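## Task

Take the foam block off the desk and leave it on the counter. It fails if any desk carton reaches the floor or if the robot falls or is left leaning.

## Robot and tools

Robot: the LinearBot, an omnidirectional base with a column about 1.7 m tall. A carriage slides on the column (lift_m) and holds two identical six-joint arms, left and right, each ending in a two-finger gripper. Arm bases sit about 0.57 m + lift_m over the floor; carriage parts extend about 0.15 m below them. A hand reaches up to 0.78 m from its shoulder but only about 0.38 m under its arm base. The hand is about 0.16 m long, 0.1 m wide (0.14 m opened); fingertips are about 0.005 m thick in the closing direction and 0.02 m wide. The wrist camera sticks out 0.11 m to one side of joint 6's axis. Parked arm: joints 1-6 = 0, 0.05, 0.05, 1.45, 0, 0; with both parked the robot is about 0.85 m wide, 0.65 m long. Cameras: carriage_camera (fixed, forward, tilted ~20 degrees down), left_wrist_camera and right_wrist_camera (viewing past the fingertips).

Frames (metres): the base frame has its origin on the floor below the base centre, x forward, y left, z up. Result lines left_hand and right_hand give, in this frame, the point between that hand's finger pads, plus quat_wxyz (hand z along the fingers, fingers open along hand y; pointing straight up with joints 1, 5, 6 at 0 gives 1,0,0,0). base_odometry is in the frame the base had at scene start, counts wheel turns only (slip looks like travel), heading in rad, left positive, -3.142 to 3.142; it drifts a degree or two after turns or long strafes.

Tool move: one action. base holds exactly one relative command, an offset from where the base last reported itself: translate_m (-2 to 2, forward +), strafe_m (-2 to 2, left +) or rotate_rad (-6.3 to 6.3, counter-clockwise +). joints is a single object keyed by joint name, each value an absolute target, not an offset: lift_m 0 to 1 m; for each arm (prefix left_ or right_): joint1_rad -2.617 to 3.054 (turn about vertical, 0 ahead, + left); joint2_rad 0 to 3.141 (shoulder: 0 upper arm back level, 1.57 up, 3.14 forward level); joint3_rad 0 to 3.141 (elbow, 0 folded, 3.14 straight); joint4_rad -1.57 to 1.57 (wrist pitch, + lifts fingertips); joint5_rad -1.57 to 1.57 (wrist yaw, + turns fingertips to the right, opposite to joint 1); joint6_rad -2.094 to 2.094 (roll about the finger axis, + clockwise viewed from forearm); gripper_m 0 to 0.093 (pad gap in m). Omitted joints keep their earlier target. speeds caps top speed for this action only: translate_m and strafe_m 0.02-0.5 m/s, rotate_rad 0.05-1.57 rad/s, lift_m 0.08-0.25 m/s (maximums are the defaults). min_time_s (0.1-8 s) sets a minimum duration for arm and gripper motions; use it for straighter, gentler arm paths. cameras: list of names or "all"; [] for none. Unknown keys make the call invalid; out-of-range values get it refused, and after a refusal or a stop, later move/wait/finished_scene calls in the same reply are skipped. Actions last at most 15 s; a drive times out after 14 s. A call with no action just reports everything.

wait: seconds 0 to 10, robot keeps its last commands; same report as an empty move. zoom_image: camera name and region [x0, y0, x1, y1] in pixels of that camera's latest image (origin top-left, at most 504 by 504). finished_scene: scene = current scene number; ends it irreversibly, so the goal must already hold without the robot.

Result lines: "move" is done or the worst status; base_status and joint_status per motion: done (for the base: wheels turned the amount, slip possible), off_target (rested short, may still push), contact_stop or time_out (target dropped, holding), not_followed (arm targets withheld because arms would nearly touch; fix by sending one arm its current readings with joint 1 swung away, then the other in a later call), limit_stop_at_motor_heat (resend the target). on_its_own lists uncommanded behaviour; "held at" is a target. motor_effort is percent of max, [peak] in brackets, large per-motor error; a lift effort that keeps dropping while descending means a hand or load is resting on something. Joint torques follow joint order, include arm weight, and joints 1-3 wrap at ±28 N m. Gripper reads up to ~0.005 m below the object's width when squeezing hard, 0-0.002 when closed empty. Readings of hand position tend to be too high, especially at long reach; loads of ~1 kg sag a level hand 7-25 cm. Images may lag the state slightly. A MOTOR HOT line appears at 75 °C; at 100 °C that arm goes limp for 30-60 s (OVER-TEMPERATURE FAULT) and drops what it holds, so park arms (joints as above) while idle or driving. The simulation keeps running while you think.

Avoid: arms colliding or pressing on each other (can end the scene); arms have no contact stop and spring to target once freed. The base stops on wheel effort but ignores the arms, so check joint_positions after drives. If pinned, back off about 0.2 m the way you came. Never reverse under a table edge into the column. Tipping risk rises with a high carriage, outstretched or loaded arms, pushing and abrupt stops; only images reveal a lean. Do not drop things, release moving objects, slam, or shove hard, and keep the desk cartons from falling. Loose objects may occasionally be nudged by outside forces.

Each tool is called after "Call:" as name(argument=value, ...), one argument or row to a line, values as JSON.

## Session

Call:
move(
  cameras=["carriage_camera"],
)

Scene clock: 0.00 s.
Joint torques (N m): no reading
base_odometry: x=+0.000 y=+0.000 heading=+0.000
base_status: not commanded
joint_positions: lift_m=+0.300 left_joint1_rad=-0.005 left_joint2_rad=+0.047 left_joint3_rad=+0.038 left_joint4_rad=+1.447 left_joint5_rad=-0.039 left_joint6_rad=-0.008 left_gripper_m=+0.09396 right_joint1_rad=+0.004 right_joint2_rad=+0.041 right_joint3_rad=+0.059 right_joint4_rad=+1.486 right_joint5_rad=-0.003 right_joint6_rad=+0.011 right_gripper_m=+0.09396
joint_status: not commanded
motor_effort: lift_m=+30 drive_wheels=+0
left_hand: x=+0.2672 y=+0.3155 z=+1.2819 quat_wxyz=(+0.998, -0.020, +0.066, -0.006) (m; base frame)
right_hand: x=+0.2492 y=-0.3084 z=+1.2886 quat_wxyz=(+0.999, -0.001, +0.033, +0.008) (m; base frame)
pictures: carriage_camera
Images, in order (width x height): carriage_camera 504x504.

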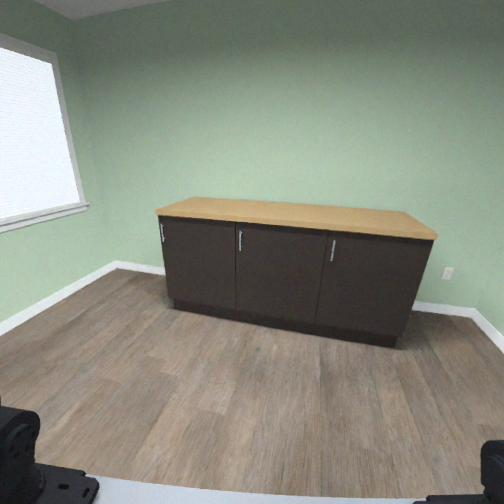

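Call:
move(
  base={"rotate_rad": 3.14},
  joints={"lift_m": 0.9},
  cameras=["carriage_camera"],
)

Scene clock: 6.93 s.
Joint torques (N m): left_arm=[0.61 4.19 6.06 -0.17 -0.09 -0.06] | right_arm=[-0.02 4.52 6.99 -0.29 0 -0.12]
move: done
base_odometry: x=+0.000 y=+0.000 heading=+3.139
base_status: done
joint_positions: lift_m=+0.900 left_joint1_rad=-0.005 left_joint2_rad=+0.047 left_joint3_rad=+0.038 left_joint4_rad=+1.444 left_joint5_rad=-0.039 left_joint6_rad=-0.008 left_gripper_m=+0.09398 right_joint1_rad=+0.004 right_joint2_rad=+0.041 right_joint3_rad=+0.059 right_joint4_rad=+1.485 right_joint5_rad=-0.003 right_joint6_rad=+0.011 right_gripper_m=+0.09398
joint_status: all done
motor_effort: lift_m=+31(38) drive_wheels=+5(17)
left_hand: x=+0.2678 y=+0.3156 z=+1.8817 quat_wxyz=(+0.998, -0.020, +0.068, -0.006) (m; base frame)
right_hand: x=+0.2494 y=-0.3084 z=+1.8885 quat_wxyz=(+0.999, -0.001, +0.034, +0.008) (m; base frame)
pictures: carriage_camera

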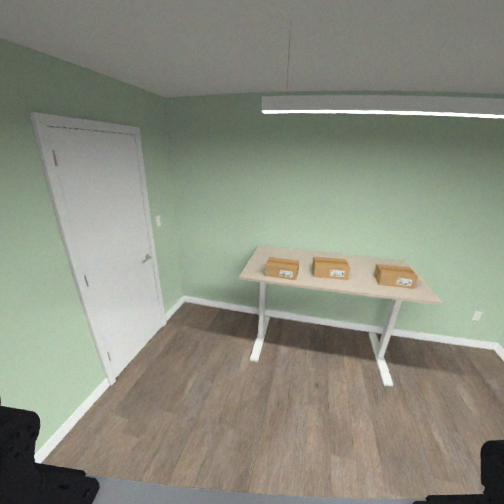

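Call:
move(
  base={"rotate_rad": -0.244},
  cameras=[],
)

Call:
move(
  base={"translate_m": 1.25},
  speeds={"translate_m": 0.4},
  cameras=["carriage_camera"],
)

Call:
zoom_image(
  camera="carriage_camera",
  region=[100, 280, 460, 460],
)

Scene clock: 21.80 s.
Joint torques (N m): left_arm=[0.7 4.23 6.01 -0.19 -0.1 -0.04] | right_arm=[-0.02 4.48 6.98 -0.29 0 -0.11]
move: done
base_odometry: x=+0.000 y=+0.000 heading=+2.896
base_status: done
joint_positions: lift_m=+0.900 left_joint1_rad=-0.005 left_joint2_rad=+0.047 left_joint3_rad=+0.038 left_joint4_rad=+1.445 left_joint5_rad=-0.039 left_joint6_rad=-0.008 left_gripper_m=+0.09398 right_joint1_rad=+0.004 right_joint2_rad=+0.041 right_joint3_rad=+0.059 right_joint4_rad=+1.485 right_joint5_rad=-0.003 right_joint6_rad=+0.011 right_gripper_m=+0.09398
motor_effort: lift_m=+31(31) drive_wheels=-8(14)
left_hand: x=+0.2677 y=+0.3156 z=+1.8817 quat_wxyz=(+0.998, -0.020, +0.067, -0.006) (m; base frame)
right_hand: x=+0.2494 y=-0.3084 z=+1.8885 quat_wxyz=(+0.999, -0.001, +0.034, +0.008) (m; base frame)
pictures: none

Scene clock: 26.80 s.
Joint torques (N m): left_arm=[0.58 4.18 6.11 -0.19 -0.08 -0.05] | right_arm=[-0.03 4.45 6.94 -0.28 0 -0.13]
move: done
base_odometry: x=-1.213 y=+0.302 heading=+2.897
base_status: done
joint_positions: lift_m=+0.900 left_joint1_rad=-0.005 left_joint2_rad=+0.047 left_joint3_rad=+0.038 left_joint4_rad=+1.445 left_joint5_rad=-0.039 left_joint6_rad=-0.008 left_gripper_m=+0.09398 right_joint1_rad=+0.004 right_joint2_rad=+0.041 right_joint3_rad=+0.059 right_joint4_rad=+1.485 right_joint5_rad=-0.003 right_joint6_rad=+0.011 right_gripper_m=+0.09398
motor_effort: lift_m=+31(31) drive_wheels=-10(22)
left_hand: x=+0.2676 y=+0.3156 z=+1.8817 quat_wxyz=(+0.998, -0.020, +0.067, -0.006) (m; base frame)
right_hand: x=+0.2493 y=-0.3084 z=+1.8885 quat_wxyz=(+0.999, -0.001, +0.034, +0.008) (m; base frame)
pictures: carriage_camera

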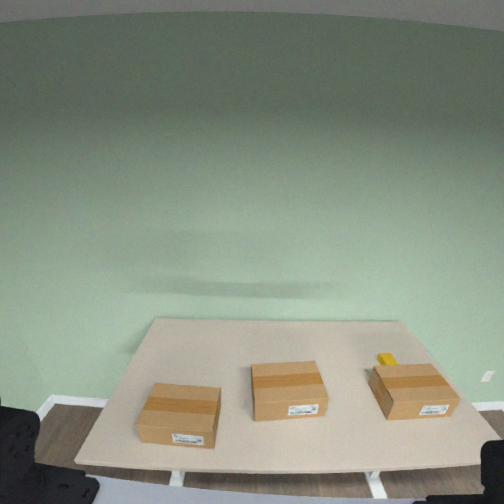

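Scaled by 1.400 from the camera's 504x504 image, which has a finer 720x720 frame.

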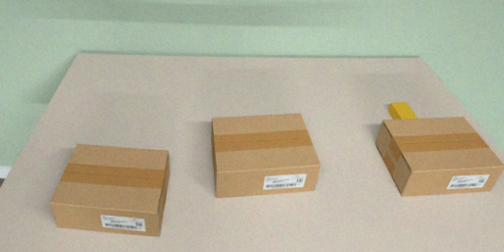

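Call:
move(
  base={"strafe_m": -0.52},
  speeds={"strafe_m": 0.4},
  cameras=["carriage_camera"],
)

Call:
move(
  base={"translate_m": 0.26},
  speeds={"translate_m": 0.2},
  joints={"lift_m": 0.75, "right_joint2_rad": 3.06, "right_joint3_rad": 2.045, "right_joint4_rad": -0.03},
  min_time_s=3,
  cameras=["carriage_camera", "right_wrist_camera"],
)

Scene clock: 90.03 s.
Joint torques (N m): left_arm=[0.62 4.21 5.98 -0.21 -0.1 -0.04] | right_arm=[-0.09 4.52 6.95 -0.29 0 -0.12]
move: done
base_odometry: x=-1.088 y=+0.807 heading=+2.898
base_status: done
joint_positions: lift_m=+0.900 left_joint1_rad=-0.005 left_joint2_rad=+0.047 left_joint3_rad=+0.038 left_joint4_rad=+1.446 left_joint5_rad=-0.039 left_joint6_rad=-0.008 left_gripper_m=+0.09398 right_joint1_rad=+0.005 right_joint2_rad=+0.041 right_joint3_rad=+0.059 right_joint4_rad=+1.485 right_joint5_rad=-0.003 right_joint6_rad=+0.011 right_gripper_m=+0.09398
motor_effort: lift_m=+31(31) drive_wheels=-5(11)
left_hand: x=+0.2675 y=+0.3156 z=+1.8817 quat_wxyz=(+0.998, -0.020, +0.067, -0.005) (m; base frame)
right_hand: x=+0.2494 y=-0.3084 z=+1.8885 quat_wxyz=(+0.999, -0.001, +0.034, +0.008) (m; base frame)
pictures: carriage_camera

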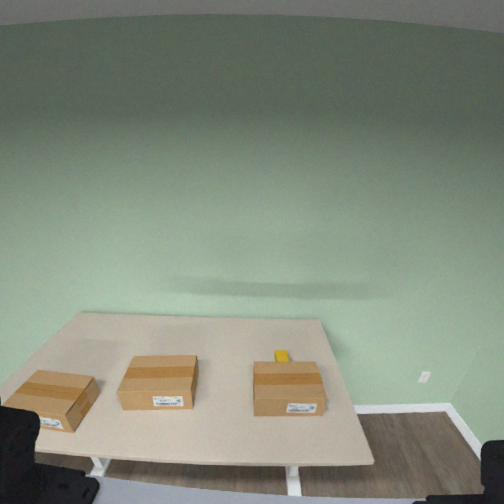

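Scene clock: 93.37 s.
Joint torques (N m): left_arm=[0.55 4.21 5.97 -0.21 -0.1 -0.05] | right_arm=[-0.05 -14.64 8.51 1.36 0 -0.11]
move: done
base_odometry: x=-1.340 y=+0.870 heading=+2.897
base_status: done
joint_positions: lift_m=+0.750 left_joint1_rad=-0.005 left_joint2_rad=+0.047 left_joint3_rad=+0.038 left_joint4_rad=+1.446 left_joint5_rad=-0.039 left_joint6_rad=-0.008 left_gripper_m=+0.09398 right_joint1_rad=+0.005 right_joint2_rad=+3.057 right_joint3_rad=+2.023 right_joint4_rad=-0.017 right_joint5_rad=-0.003 right_joint6_rad=+0.011 right_gripper_m=+0.09398
joint_status: all done
motor_effort: lift_m=+27(29) drive_wheels=-8(12)
left_hand: x=+0.2673 y=+0.3156 z=+1.7321 quat_wxyz=(+0.998, -0.020, +0.067, -0.005) (m; base frame)
right_hand: x=+0.8151 y=-0.3057 z=+1.0476 quat_wxyz=(+0.257, +0.003, +0.966, +0.003) (m; base frame)
pictures: carriage_camera, right_wrist_camera
Images, in order (width x height): carriage_camera 504x504, right_wrist_camera 504x504.

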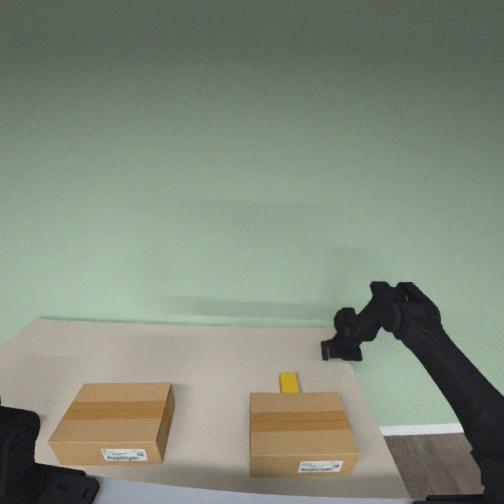

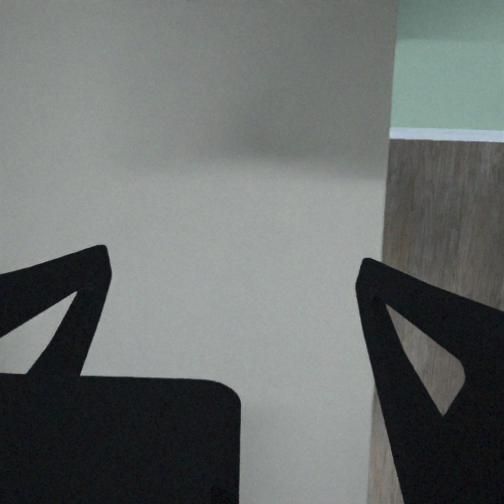

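Call:
move(
  base={"strafe_m": 0.17},
  speeds={"strafe_m": 0.2},
  joints={"lift_m": 0.9, "right_joint2_rad": 3.061, "right_joint3_rad": 2.062, "right_joint4_rad": -0.572},
  min_time_s=2,
  cameras=["carriage_camera", "right_wrist_camera"],
)

Scene clock: 137.40 s.
Joint torques (N m): left_arm=[0.43 4.25 6.02 -0.21 -0.09 -0.05] | right_arm=[-0.27 -14.74 7.31 0.15 0.01 -0.11]
move: done
base_odometry: x=-1.381 y=+0.705 heading=+2.897
base_status: done
joint_positions: lift_m=+0.900 left_joint1_rad=-0.005 left_joint2_rad=+0.047 left_joint3_rad=+0.038 left_joint4_rad=+1.446 left_joint5_rad=-0.039 left_joint6_rad=-0.008 left_gripper_m=+0.09398 right_joint1_rad=+0.006 right_joint2_rad=+3.068 right_joint3_rad=+2.042 right_joint4_rad=-0.552 right_joint5_rad=-0.003 right_joint6_rad=+0.011 right_gripper_m=+0.09398
joint_status: all done
motor_effort: lift_m=+31(38) drive_wheels=-4(12)
left_hand: x=+0.2673 y=+0.3156 z=+1.8818 quat_wxyz=(+0.998, -0.020, +0.067, -0.005) (m; base frame)
right_hand: x=+0.6927 y=-0.3056 z=+1.1631 quat_wxyz=(-0.003, +0.002, +1.000, +0.001) (m; base frame)
pictures: carriage_camera, right_wrist_camera

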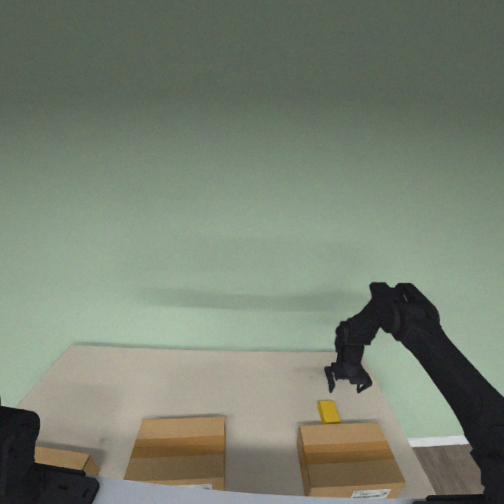

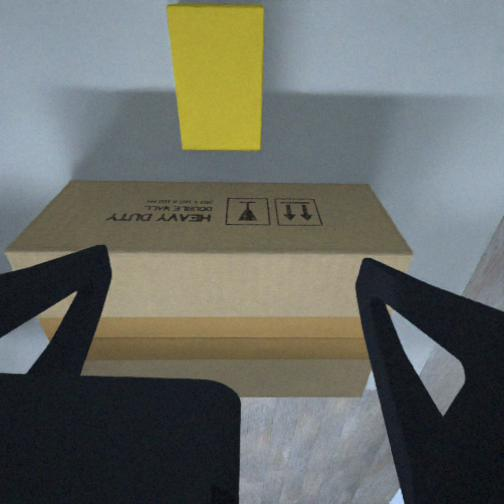

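Call:
move(
  base={"strafe_m": 0.014},
  joints={"lift_m": 0.78},
  cameras=[],
)

Call:
move(
  base={"translate_m": 0.018},
  cameras=["carriage_camera", "right_wrist_camera"],
)

Scene clock: 160.47 s.
Joint torques (N m): left_arm=[0.64 4.27 5.98 -0.2 -0.09 -0.04] | right_arm=[-0.27 -14.82 6.5 0.22 0.01 -0.11]
move: done
base_odometry: x=-1.385 y=+0.691 heading=+2.896
base_status: done
joint_positions: lift_m=+0.780 left_joint1_rad=-0.005 left_joint2_rad=+0.047 left_joint3_rad=+0.038 left_joint4_rad=+1.446 left_joint5_rad=-0.040 left_joint6_rad=-0.008 left_gripper_m=+0.09398 right_joint1_rad=+0.008 right_joint2_rad=+3.068 right_joint3_rad=+2.050 right_joint4_rad=-0.561 right_joint5_rad=-0.003 right_joint6_rad=+0.011 right_gripper_m=+0.09398
joint_status: all done
motor_effort: lift_m=+28(29) drive_wheels=-4(10)
left_hand: x=+0.2674 y=+0.3157 z=+1.7620 quat_wxyz=(+0.998, -0.020, +0.067, -0.005) (m; base frame)
right_hand: x=+0.6935 y=-0.3049 z=+1.0445 quat_wxyz=(-0.004, +0.002, +1.000, +0.001) (m; base frame)
pictures: none

Scene clock: 161.33 s.
Joint torques (N m): left_arm=[0.66 4.23 6.01 -0.2 -0.08 -0.04] | right_arm=[-0.4 -14.79 6.56 0.25 0.02 -0.11]
move: done
base_odometry: x=-1.402 y=+0.695 heading=+2.897
base_status: done
joint_positions: lift_m=+0.780 left_joint1_rad=-0.005 left_joint2_rad=+0.047 left_joint3_rad=+0.038 left_joint4_rad=+1.445 left_joint5_rad=-0.040 left_joint6_rad=-0.008 left_gripper_m=+0.09398 right_joint1_rad=+0.008 right_joint2_rad=+3.068 right_joint3_rad=+2.050 right_joint4_rad=-0.564 right_joint5_rad=-0.003 right_joint6_rad=+0.011 right_gripper_m=+0.09398
motor_effort: lift_m=+28(28) drive_wheels=+5(11)
left_hand: x=+0.2677 y=+0.3157 z=+1.7620 quat_wxyz=(+0.998, -0.020, +0.067, -0.005) (m; base frame)
right_hand: x=+0.6928 y=-0.3049 z=+1.0445 quat_wxyz=(-0.006, +0.002, +1.000, +0.001) (m; base frame)
pictures: carriage_camera, right_wrist_camera

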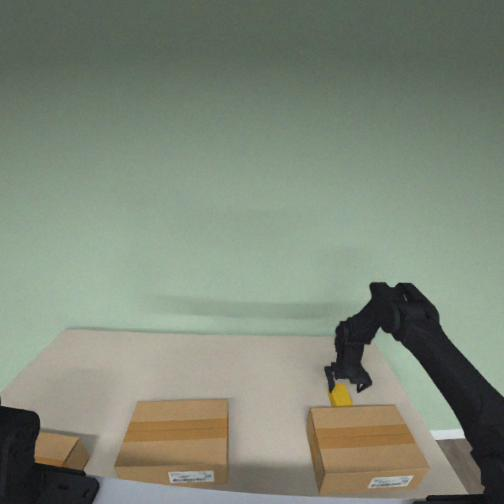

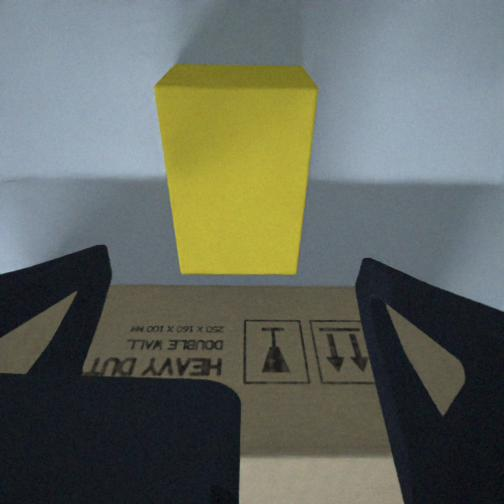

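Call:
move(
  joints={"lift_m": 0.715},
  speeds={"lift_m": 0.1},
  cameras=[],
)

Call:
move(
  joints={"right_gripper_m": 0.052},
  min_time_s=1.2,
  cameras=["right_wrist_camera"],
)

Scene clock: 182.37 s.
Joint torques (N m): left_arm=[0.54 4.12 5.97 -0.16 -0.09 -0.05] | right_arm=[-0.34 -14.93 6.26 0.27 0.02 -0.12]
move: done
base_odometry: x=-1.402 y=+0.696 heading=+2.897
joint_positions: lift_m=+0.715 left_joint1_rad=-0.005 left_joint2_rad=+0.047 left_joint3_rad=+0.038 left_joint4_rad=+1.445 left_joint5_rad=-0.040 left_joint6_rad=-0.008 left_gripper_m=+0.09398 right_joint1_rad=+0.008 right_joint2_rad=+3.070 right_joint3_rad=+2.052 right_joint4_rad=-0.565 right_joint5_rad=-0.003 right_joint6_rad=+0.011 right_gripper_m=+0.09398
joint_status: all done
motor_effort: lift_m=+28(29) drive_wheels=+2(7)
left_hand: x=+0.2677 y=+0.3157 z=+1.6970 quat_wxyz=(+0.998, -0.020, +0.067, -0.005) (m; base frame)
right_hand: x=+0.6928 y=-0.3049 z=+0.9794 quat_wxyz=(-0.006, +0.002, +1.000, +0.001) (m; base frame)
pictures: none

Scene clock: 183.87 s.
Joint torques (N m): left_arm=[0.61 4.21 6.02 -0.18 -0.08 -0.05] | right_arm=[-0.35 -14.93 6.3 0.26 0.01 -0.13]
move: off_target
base_odometry: x=-1.402 y=+0.696 heading=+2.897
joint_positions: lift_m=+0.715 left_joint1_rad=-0.005 left_joint2_rad=+0.047 left_joint3_rad=+0.038 left_joint4_rad=+1.445 left_joint5_rad=-0.040 left_joint6_rad=-0.008 left_gripper_m=+0.09398 right_joint1_rad=+0.008 right_joint2_rad=+3.070 right_joint3_rad=+2.052 right_joint4_rad=-0.565 right_joint5_rad=-0.003 right_joint6_rad=+0.011 right_gripper_m=+0.05695
joint_status: right_gripper_m off_target (ended at +0.05697, target +0.05200)
motor_effort: lift_m=+28(28) drive_wheels=+6(7)
left_hand: x=+0.2677 y=+0.3157 z=+1.6970 quat_wxyz=(+0.998, -0.020, +0.067, -0.005) (m; base frame)
right_hand: x=+0.6928 y=-0.3049 z=+0.9794 quat_wxyz=(-0.006, +0.002, +1.000, +0.001) (m; base frame)
pictures: right_wrist_camera

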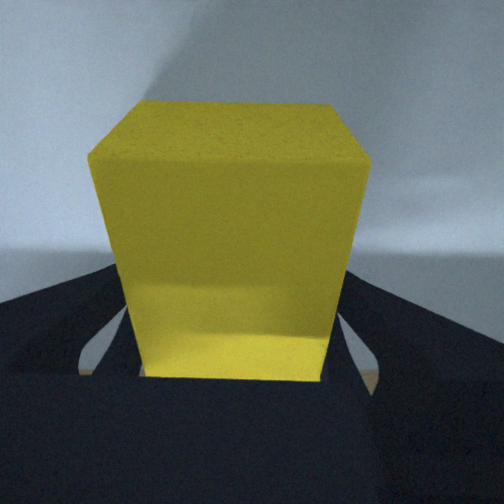

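Call:
move(
  joints={"lift_m": 0.92, "right_gripper_m": 0.051},
  cameras=["right_wrist_camera"],
)

Call:
move(
  base={"translate_m": -1.9},
  speeds={"translate_m": 0.4},
  joints={"right_joint2_rad": 1.9, "right_joint3_rad": 1.2, "right_joint4_rad": -0.87},
  min_time_s=3,
  cameras=["right_wrist_camera"],
)

Call:
move(
  base={"rotate_rad": 3.14},
  speeds={"rotate_rad": 1.0},
  joints={"lift_m": 0.7},
  cameras=["carriage_camera"],
)

Scene clock: 209.30 s.
Joint torques (N m): left_arm=[0.54 4.22 6.01 -0.19 -0.09 -0.04] | right_arm=[-0.35 -15.12 6.2 0.27 0.01 -0.13]
move: off_target
base_odometry: x=-1.402 y=+0.696 heading=+2.897
joint_positions: lift_m=+0.920 left_joint1_rad=-0.005 left_joint2_rad=+0.047 left_joint3_rad=+0.038 left_joint4_rad=+1.445 left_joint5_rad=-0.040 left_joint6_rad=-0.008 left_gripper_m=+0.09398 right_joint1_rad=+0.008 right_joint2_rad=+3.072 right_joint3_rad=+2.053 right_joint4_rad=-0.567 right_joint5_rad=-0.003 right_joint6_rad=+0.011 right_gripper_m=+0.05693
joint_status: right_gripper_m off_target (ended at +0.05693, target +0.05100); the others done
motor_effort: lift_m=+31(38) drive_wheels=+4(7)
left_hand: x=+0.2677 y=+0.3157 z=+1.9017 quat_wxyz=(+0.998, -0.020, +0.067, -0.005) (m; base frame)
right_hand: x=+0.6918 y=-0.3049 z=+1.1832 quat_wxyz=(-0.008, +0.002, +1.000, +0.001) (m; base frame)
pictures: right_wrist_camera

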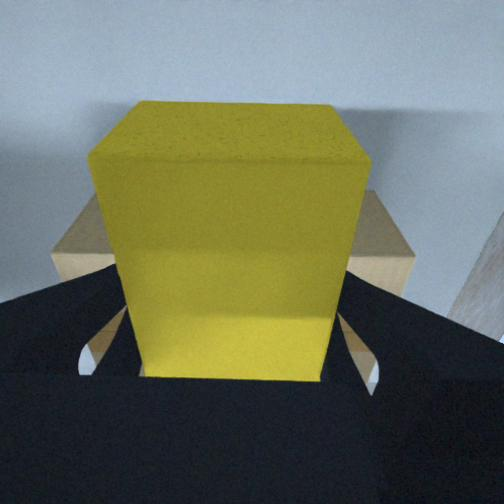

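Scene clock: 215.93 s.
Joint torques (N m): left_arm=[0.54 4.08 5.91 -0.17 -0.08 -0.05] | right_arm=[-0.34 -12.19 5.96 0.21 0.01 -0.11]
move: done
base_odometry: x=+0.441 y=+0.236 heading=+2.897
base_status: done
joint_positions: lift_m=+0.920 left_joint1_rad=-0.005 left_joint2_rad=+0.047 left_joint3_rad=+0.038 left_joint4_rad=+1.444 left_joint5_rad=-0.040 left_joint6_rad=-0.008 left_gripper_m=+0.09398 right_joint1_rad=+0.008 right_joint2_rad=+1.931 right_joint3_rad=+1.205 right_joint4_rad=-0.858 right_joint5_rad=-0.003 right_joint6_rad=+0.011 right_gripper_m=+0.05693
joint_status: all done
motor_effort: lift_m=+31(31) drive_wheels=-4(13)
left_hand: x=+0.2678 y=+0.3157 z=+1.9017 quat_wxyz=(+0.998, -0.020, +0.068, -0.005) (m; base frame)
right_hand: x=+0.5656 y=-0.3059 z=+1.4712 quat_wxyz=(-0.007, +0.002, +1.000, +0.001) (m; base frame)
pictures: right_wrist_camera

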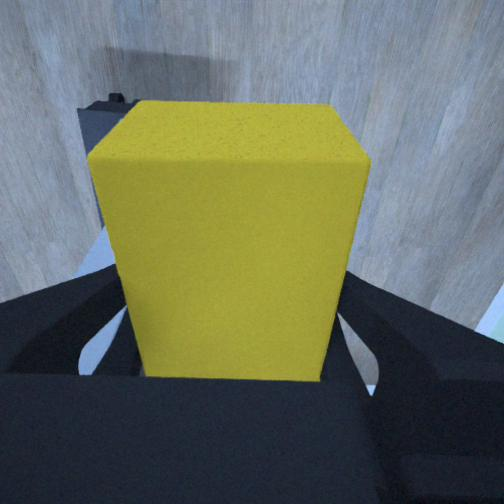

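Scene clock: 220.63 s.
Joint torques (N m): left_arm=[0.65 4.21 6.02 -0.17 -0.09 -0.05] | right_arm=[-0.03 -10.59 6.56 0.25 0.03 -0.11]
move: done
base_odometry: x=+0.441 y=+0.236 heading=-0.247
base_status: done
joint_positions: lift_m=+0.700 left_joint1_rad=-0.005 left_joint2_rad=+0.047 left_joint3_rad=+0.038 left_joint4_rad=+1.444 left_joint5_rad=-0.040 left_joint6_rad=-0.008 left_gripper_m=+0.09400 right_joint1_rad=+0.005 right_joint2_rad=+1.916 right_joint3_rad=+1.199 right_joint4_rad=-0.860 right_joint5_rad=-0.003 right_joint6_rad=+0.011 right_gripper_m=+0.05680
joint_status: all done
motor_effort: lift_m=+28(29) drive_wheels=+5(17)
left_hand: x=+0.2678 y=+0.3157 z=+1.6819 quat_wxyz=(+0.997, -0.020, +0.068, -0.005) (m; base frame)
right_hand: x=+0.5649 y=-0.3068 z=+1.2551 quat_wxyz=(-0.003, +0.003, +1.000, +0.002) (m; base frame)
pictures: carriage_camera

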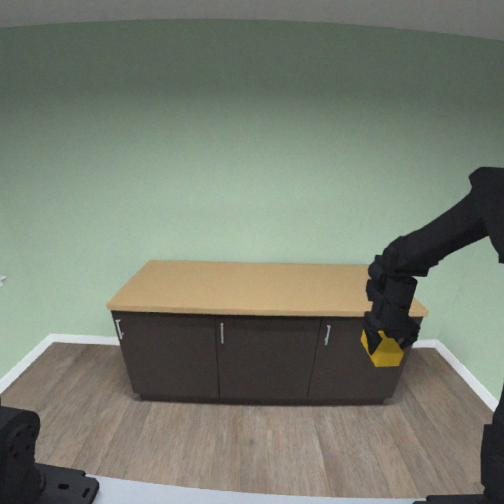

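Call:
move(
  base={"translate_m": 0.88},
  speeds={"translate_m": 0.4},
  joints={"lift_m": 0.8, "right_joint2_rad": 2.945, "right_joint3_rad": 1.86, "right_joint4_rad": -0.475},
  min_time_s=2.5,
  cameras=["carriage_camera", "right_wrist_camera"],
)

Scene clock: 236.27 s.
Joint torques (N m): left_arm=[0.58 4.07 5.9 -0.19 -0.08 -0.05] | right_arm=[-0.05 -12.86 6.65 0.49 0.01 -0.12]
move: done
base_odometry: x=+1.295 y=+0.022 heading=-0.245
base_status: done
joint_positions: lift_m=+0.800 left_joint1_rad=-0.005 left_joint2_rad=+0.047 left_joint3_rad=+0.038 left_joint4_rad=+1.444 left_joint5_rad=-0.040 left_joint6_rad=-0.008 left_gripper_m=+0.09400 right_joint1_rad=+0.005 right_joint2_rad=+2.937 right_joint3_rad=+1.843 right_joint4_rad=-0.489 right_joint5_rad=-0.003 right_joint6_rad=+0.011 right_gripper_m=+0.05680
joint_status: all done
motor_effort: lift_m=+31(38) drive_wheels=-12(25)
left_hand: x=+0.2678 y=+0.3157 z=+1.7817 quat_wxyz=(+0.997, -0.020, +0.068, -0.005) (m; base frame)
right_hand: x=+0.6741 y=-0.3063 z=+1.0857 quat_wxyz=(-0.006, +0.003, +1.000, +0.002) (m; base frame)
pictures: carriage_camera, right_wrist_camera

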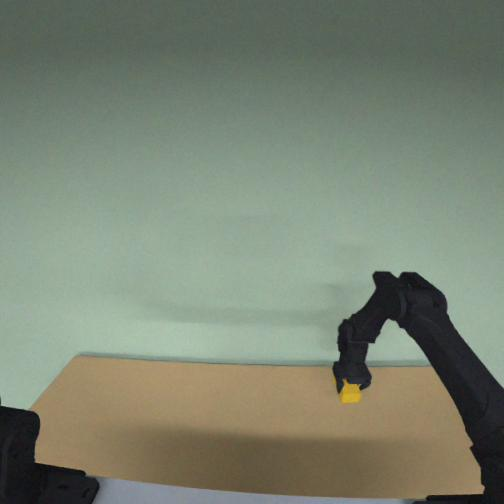

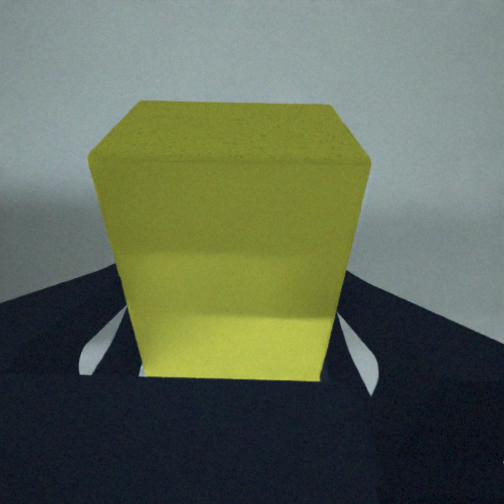

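Call:
move(
  joints={"lift_m": 0.675},
  speeds={"lift_m": 0.2},
  cameras=[],
)

Call:
move(
  joints={"lift_m": 0.655},
  speeds={"lift_m": 0.08},
  cameras=["carriage_camera"],
)

Scene clock: 246.93 s.
Joint torques (N m): left_arm=[0.54 4.14 6.01 -0.18 -0.08 -0.05] | right_arm=[-0.08 -14.34 6.02 0.44 0.02 -0.11]
move: done
base_odometry: x=+1.295 y=+0.022 heading=-0.245
joint_positions: lift_m=+0.675 left_joint1_rad=-0.005 left_joint2_rad=+0.047 left_joint3_rad=+0.038 left_joint4_rad=+1.444 left_joint5_rad=-0.040 left_joint6_rad=-0.008 left_gripper_m=+0.09400 right_joint1_rad=+0.005 right_joint2_rad=+2.952 right_joint3_rad=+1.848 right_joint4_rad=-0.486 right_joint5_rad=-0.003 right_joint6_rad=+0.011 right_gripper_m=+0.05680
joint_status: all done
motor_effort: lift_m=+28(29) drive_wheels=+8(14)
left_hand: x=+0.2678 y=+0.3157 z=+1.6570 quat_wxyz=(+0.997, -0.020, +0.068, -0.005) (m; base frame)
right_hand: x=+0.6712 y=-0.3063 z=+0.9553 quat_wxyz=(-0.009, +0.003, +1.000, +0.002) (m; base frame)
pictures: none

Scene clock: 247.53 s.
Joint torques (N m): left_arm=[0.61 4.27 6.01 -0.18 -0.07 -0.03] | right_arm=[-0.09 -14.04 5.74 0.54 0.03 -0.12]
move: done
base_odometry: x=+1.295 y=+0.022 heading=-0.245
joint_positions: lift_m=+0.655 left_joint1_rad=-0.005 left_joint2_rad=+0.047 left_joint3_rad=+0.038 left_joint4_rad=+1.444 left_joint5_rad=-0.040 left_joint6_rad=-0.008 left_gripper_m=+0.09400 right_joint1_rad=+0.005 right_joint2_rad=+2.949 right_joint3_rad=+1.852 right_joint4_rad=-0.494 right_joint5_rad=-0.003 right_joint6_rad=+0.011 right_gripper_m=+0.05680
joint_status: all done
motor_effort: lift_m=+26(27) drive_wheels=+8(12)
left_hand: x=+0.2678 y=+0.3157 z=+1.6371 quat_wxyz=(+0.997, -0.020, +0.068, -0.005) (m; base frame)
right_hand: x=+0.6720 y=-0.3063 z=+0.9375 quat_wxyz=(-0.010, +0.003, +1.000, +0.002) (m; base frame)
pictures: carriage_camera

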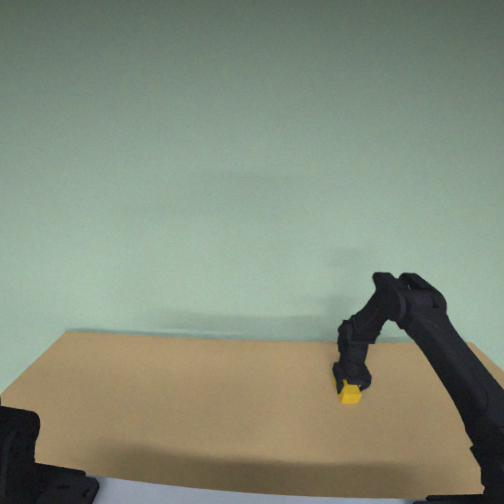

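Call:
move(
  joints={"lift_m": 0.647},
  speeds={"lift_m": 0.08},
  cameras=["right_wrist_camera"],
)

Scene clock: 250.90 s.
Joint torques (N m): left_arm=[0.58 4.25 6.05 -0.18 -0.08 -0.04] | right_arm=[-0.03 -12.37 5.67 0.83 0.02 -0.11]
move: done
base_odometry: x=+1.295 y=+0.022 heading=-0.245
joint_positions: lift_m=+0.647 left_joint1_rad=-0.005 left_joint2_rad=+0.047 left_joint3_rad=+0.038 left_joint4_rad=+1.444 left_joint5_rad=-0.040 left_joint6_rad=-0.008 left_gripper_m=+0.09400 right_joint1_rad=+0.005 right_joint2_rad=+2.932 right_joint3_rad=+1.853 right_joint4_rad=-0.524 right_joint5_rad=-0.003 right_joint6_rad=+0.011 right_gripper_m=+0.05680
joint_status: all done
motor_effort: lift_m=+25(25) drive_wheels=+8(10)
left_hand: x=+0.2678 y=+0.3157 z=+1.6293 quat_wxyz=(+0.998, -0.020, +0.068, -0.005) (m; base frame)
right_hand: x=+0.6717 y=-0.3063 z=+0.9371 quat_wxyz=(-0.016, +0.003, +1.000, +0.001) (m; base frame)
pictures: right_wrist_camera

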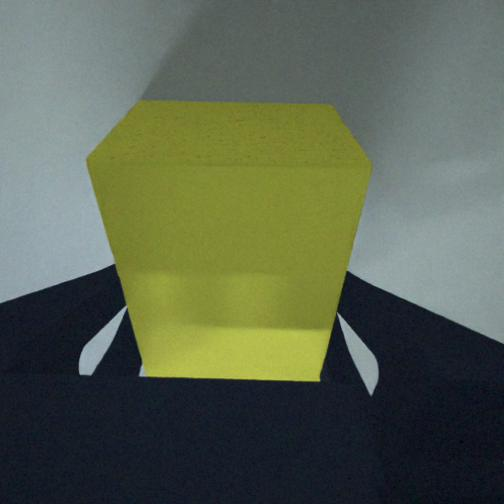

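Call:
move(
  joints={"lift_m": 0.654},
  cameras=[],
)

Call:
move(
  joints={"right_gripper_m": 0.093},
  min_time_s=1.2,
  cameras=["right_wrist_camera"],
)

Call:
move(
  joints={"lift_m": 0.78},
  speeds={"lift_m": 0.15},
  cameras=["carriage_camera", "right_wrist_camera"],
)

Scene clock: 255.87 s.
Joint torques (N m): left_arm=[0.55 4.25 6 -0.18 -0.08 -0.05] | right_arm=[-0.13 -12.98 5.67 0.53 0.01 -0.13]
move: done
base_odometry: x=+1.295 y=+0.022 heading=-0.245
joint_positions: lift_m=+0.654 left_joint1_rad=-0.005 left_joint2_rad=+0.047 left_joint3_rad=+0.038 left_joint4_rad=+1.444 left_joint5_rad=-0.040 left_joint6_rad=-0.008 left_gripper_m=+0.09400 right_joint1_rad=+0.005 right_joint2_rad=+2.938 right_joint3_rad=+1.853 right_joint4_rad=-0.497 right_joint5_rad=-0.003 right_joint6_rad=+0.011 right_gripper_m=+0.05680
joint_status: all done
motor_effort: lift_m=+31(36) drive_wheels=+7(12)
left_hand: x=+0.2678 y=+0.3157 z=+1.6356 quat_wxyz=(+0.997, -0.020, +0.068, -0.005) (m; base frame)
right_hand: x=+0.6761 y=-0.3063 z=+0.9407 quat_wxyz=(-0.005, +0.003, +1.000, +0.002) (m; base frame)
pictures: none

Scene clock: 257.37 s.
Joint torques (N m): left_arm=[0.53 4.19 5.98 -0.17 -0.08 -0.04] | right_arm=[-0.08 -12.97 5.65 0.57 0.01 -0.11]
move: done
base_odometry: x=+1.295 y=+0.022 heading=-0.245
joint_positions: lift_m=+0.654 left_joint1_rad=-0.005 left_joint2_rad=+0.047 left_joint3_rad=+0.038 left_joint4_rad=+1.444 left_joint5_rad=-0.040 left_joint6_rad=-0.008 left_gripper_m=+0.09400 right_joint1_rad=+0.005 right_joint2_rad=+2.938 right_joint3_rad=+1.853 right_joint4_rad=-0.495 right_joint5_rad=-0.003 right_joint6_rad=+0.011 right_gripper_m=+0.09294
joint_status: all done
motor_effort: lift_m=+31(32) drive_wheels=+9(13)
left_hand: x=+0.2678 y=+0.3157 z=+1.6356 quat_wxyz=(+0.997, -0.020, +0.068, -0.005) (m; base frame)
right_hand: x=+0.6765 y=-0.3063 z=+0.9407 quat_wxyz=(-0.005, +0.003, +1.000, +0.002) (m; base frame)
pictures: right_wrist_camera

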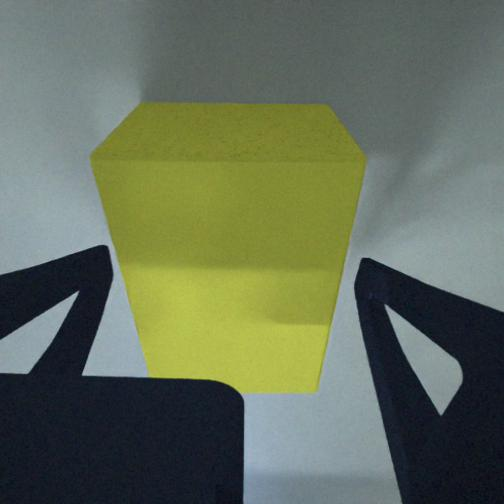

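Scene clock: 258.63 s.
Joint torques (N m): left_arm=[0.58 4.22 6.05 -0.18 -0.08 -0.04] | right_arm=[-0.05 -14.08 5.57 0.47 0.01 -0.12]
move: done
base_odometry: x=+1.295 y=+0.022 heading=-0.245
joint_positions: lift_m=+0.780 left_joint1_rad=-0.005 left_joint2_rad=+0.047 left_joint3_rad=+0.038 left_joint4_rad=+1.444 left_joint5_rad=-0.040 left_joint6_rad=-0.008 left_gripper_m=+0.09400 right_joint1_rad=+0.005 right_joint2_rad=+2.950 right_joint3_rad=+1.853 right_joint4_rad=-0.488 right_joint5_rad=-0.003 right_joint6_rad=+0.011 right_gripper_m=+0.09294
joint_status: all done
motor_effort: lift_m=+30(38) drive_wheels=+8(13)
left_hand: x=+0.2678 y=+0.3157 z=+1.7617 quat_wxyz=(+0.997, -0.020, +0.068, -0.005) (m; base frame)
right_hand: x=+0.6737 y=-0.3063 z=+1.0618 quat_wxyz=(-0.007, +0.003, +1.000, +0.002) (m; base frame)
pictures: carriage_camera, right_wrist_camera

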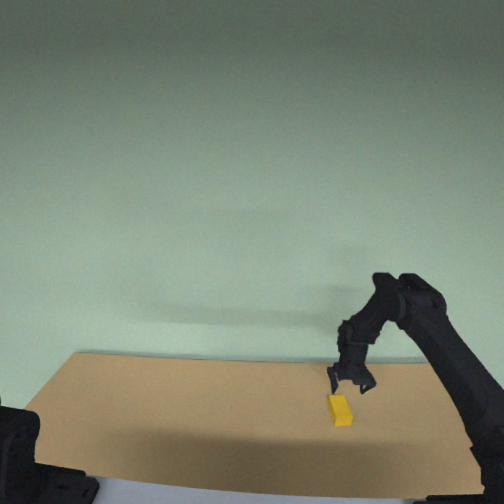

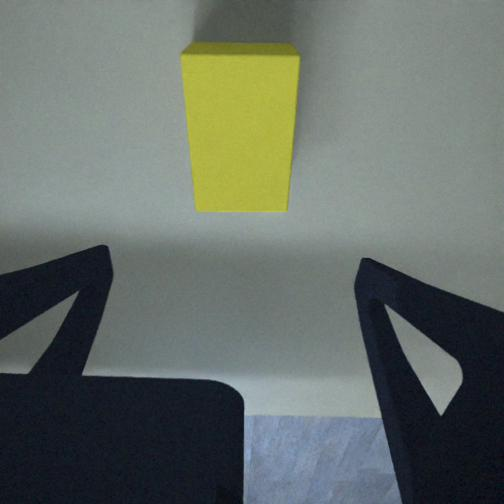

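Call:
finished_scene(
  scene=2,
)

The scene is finished: the task was done.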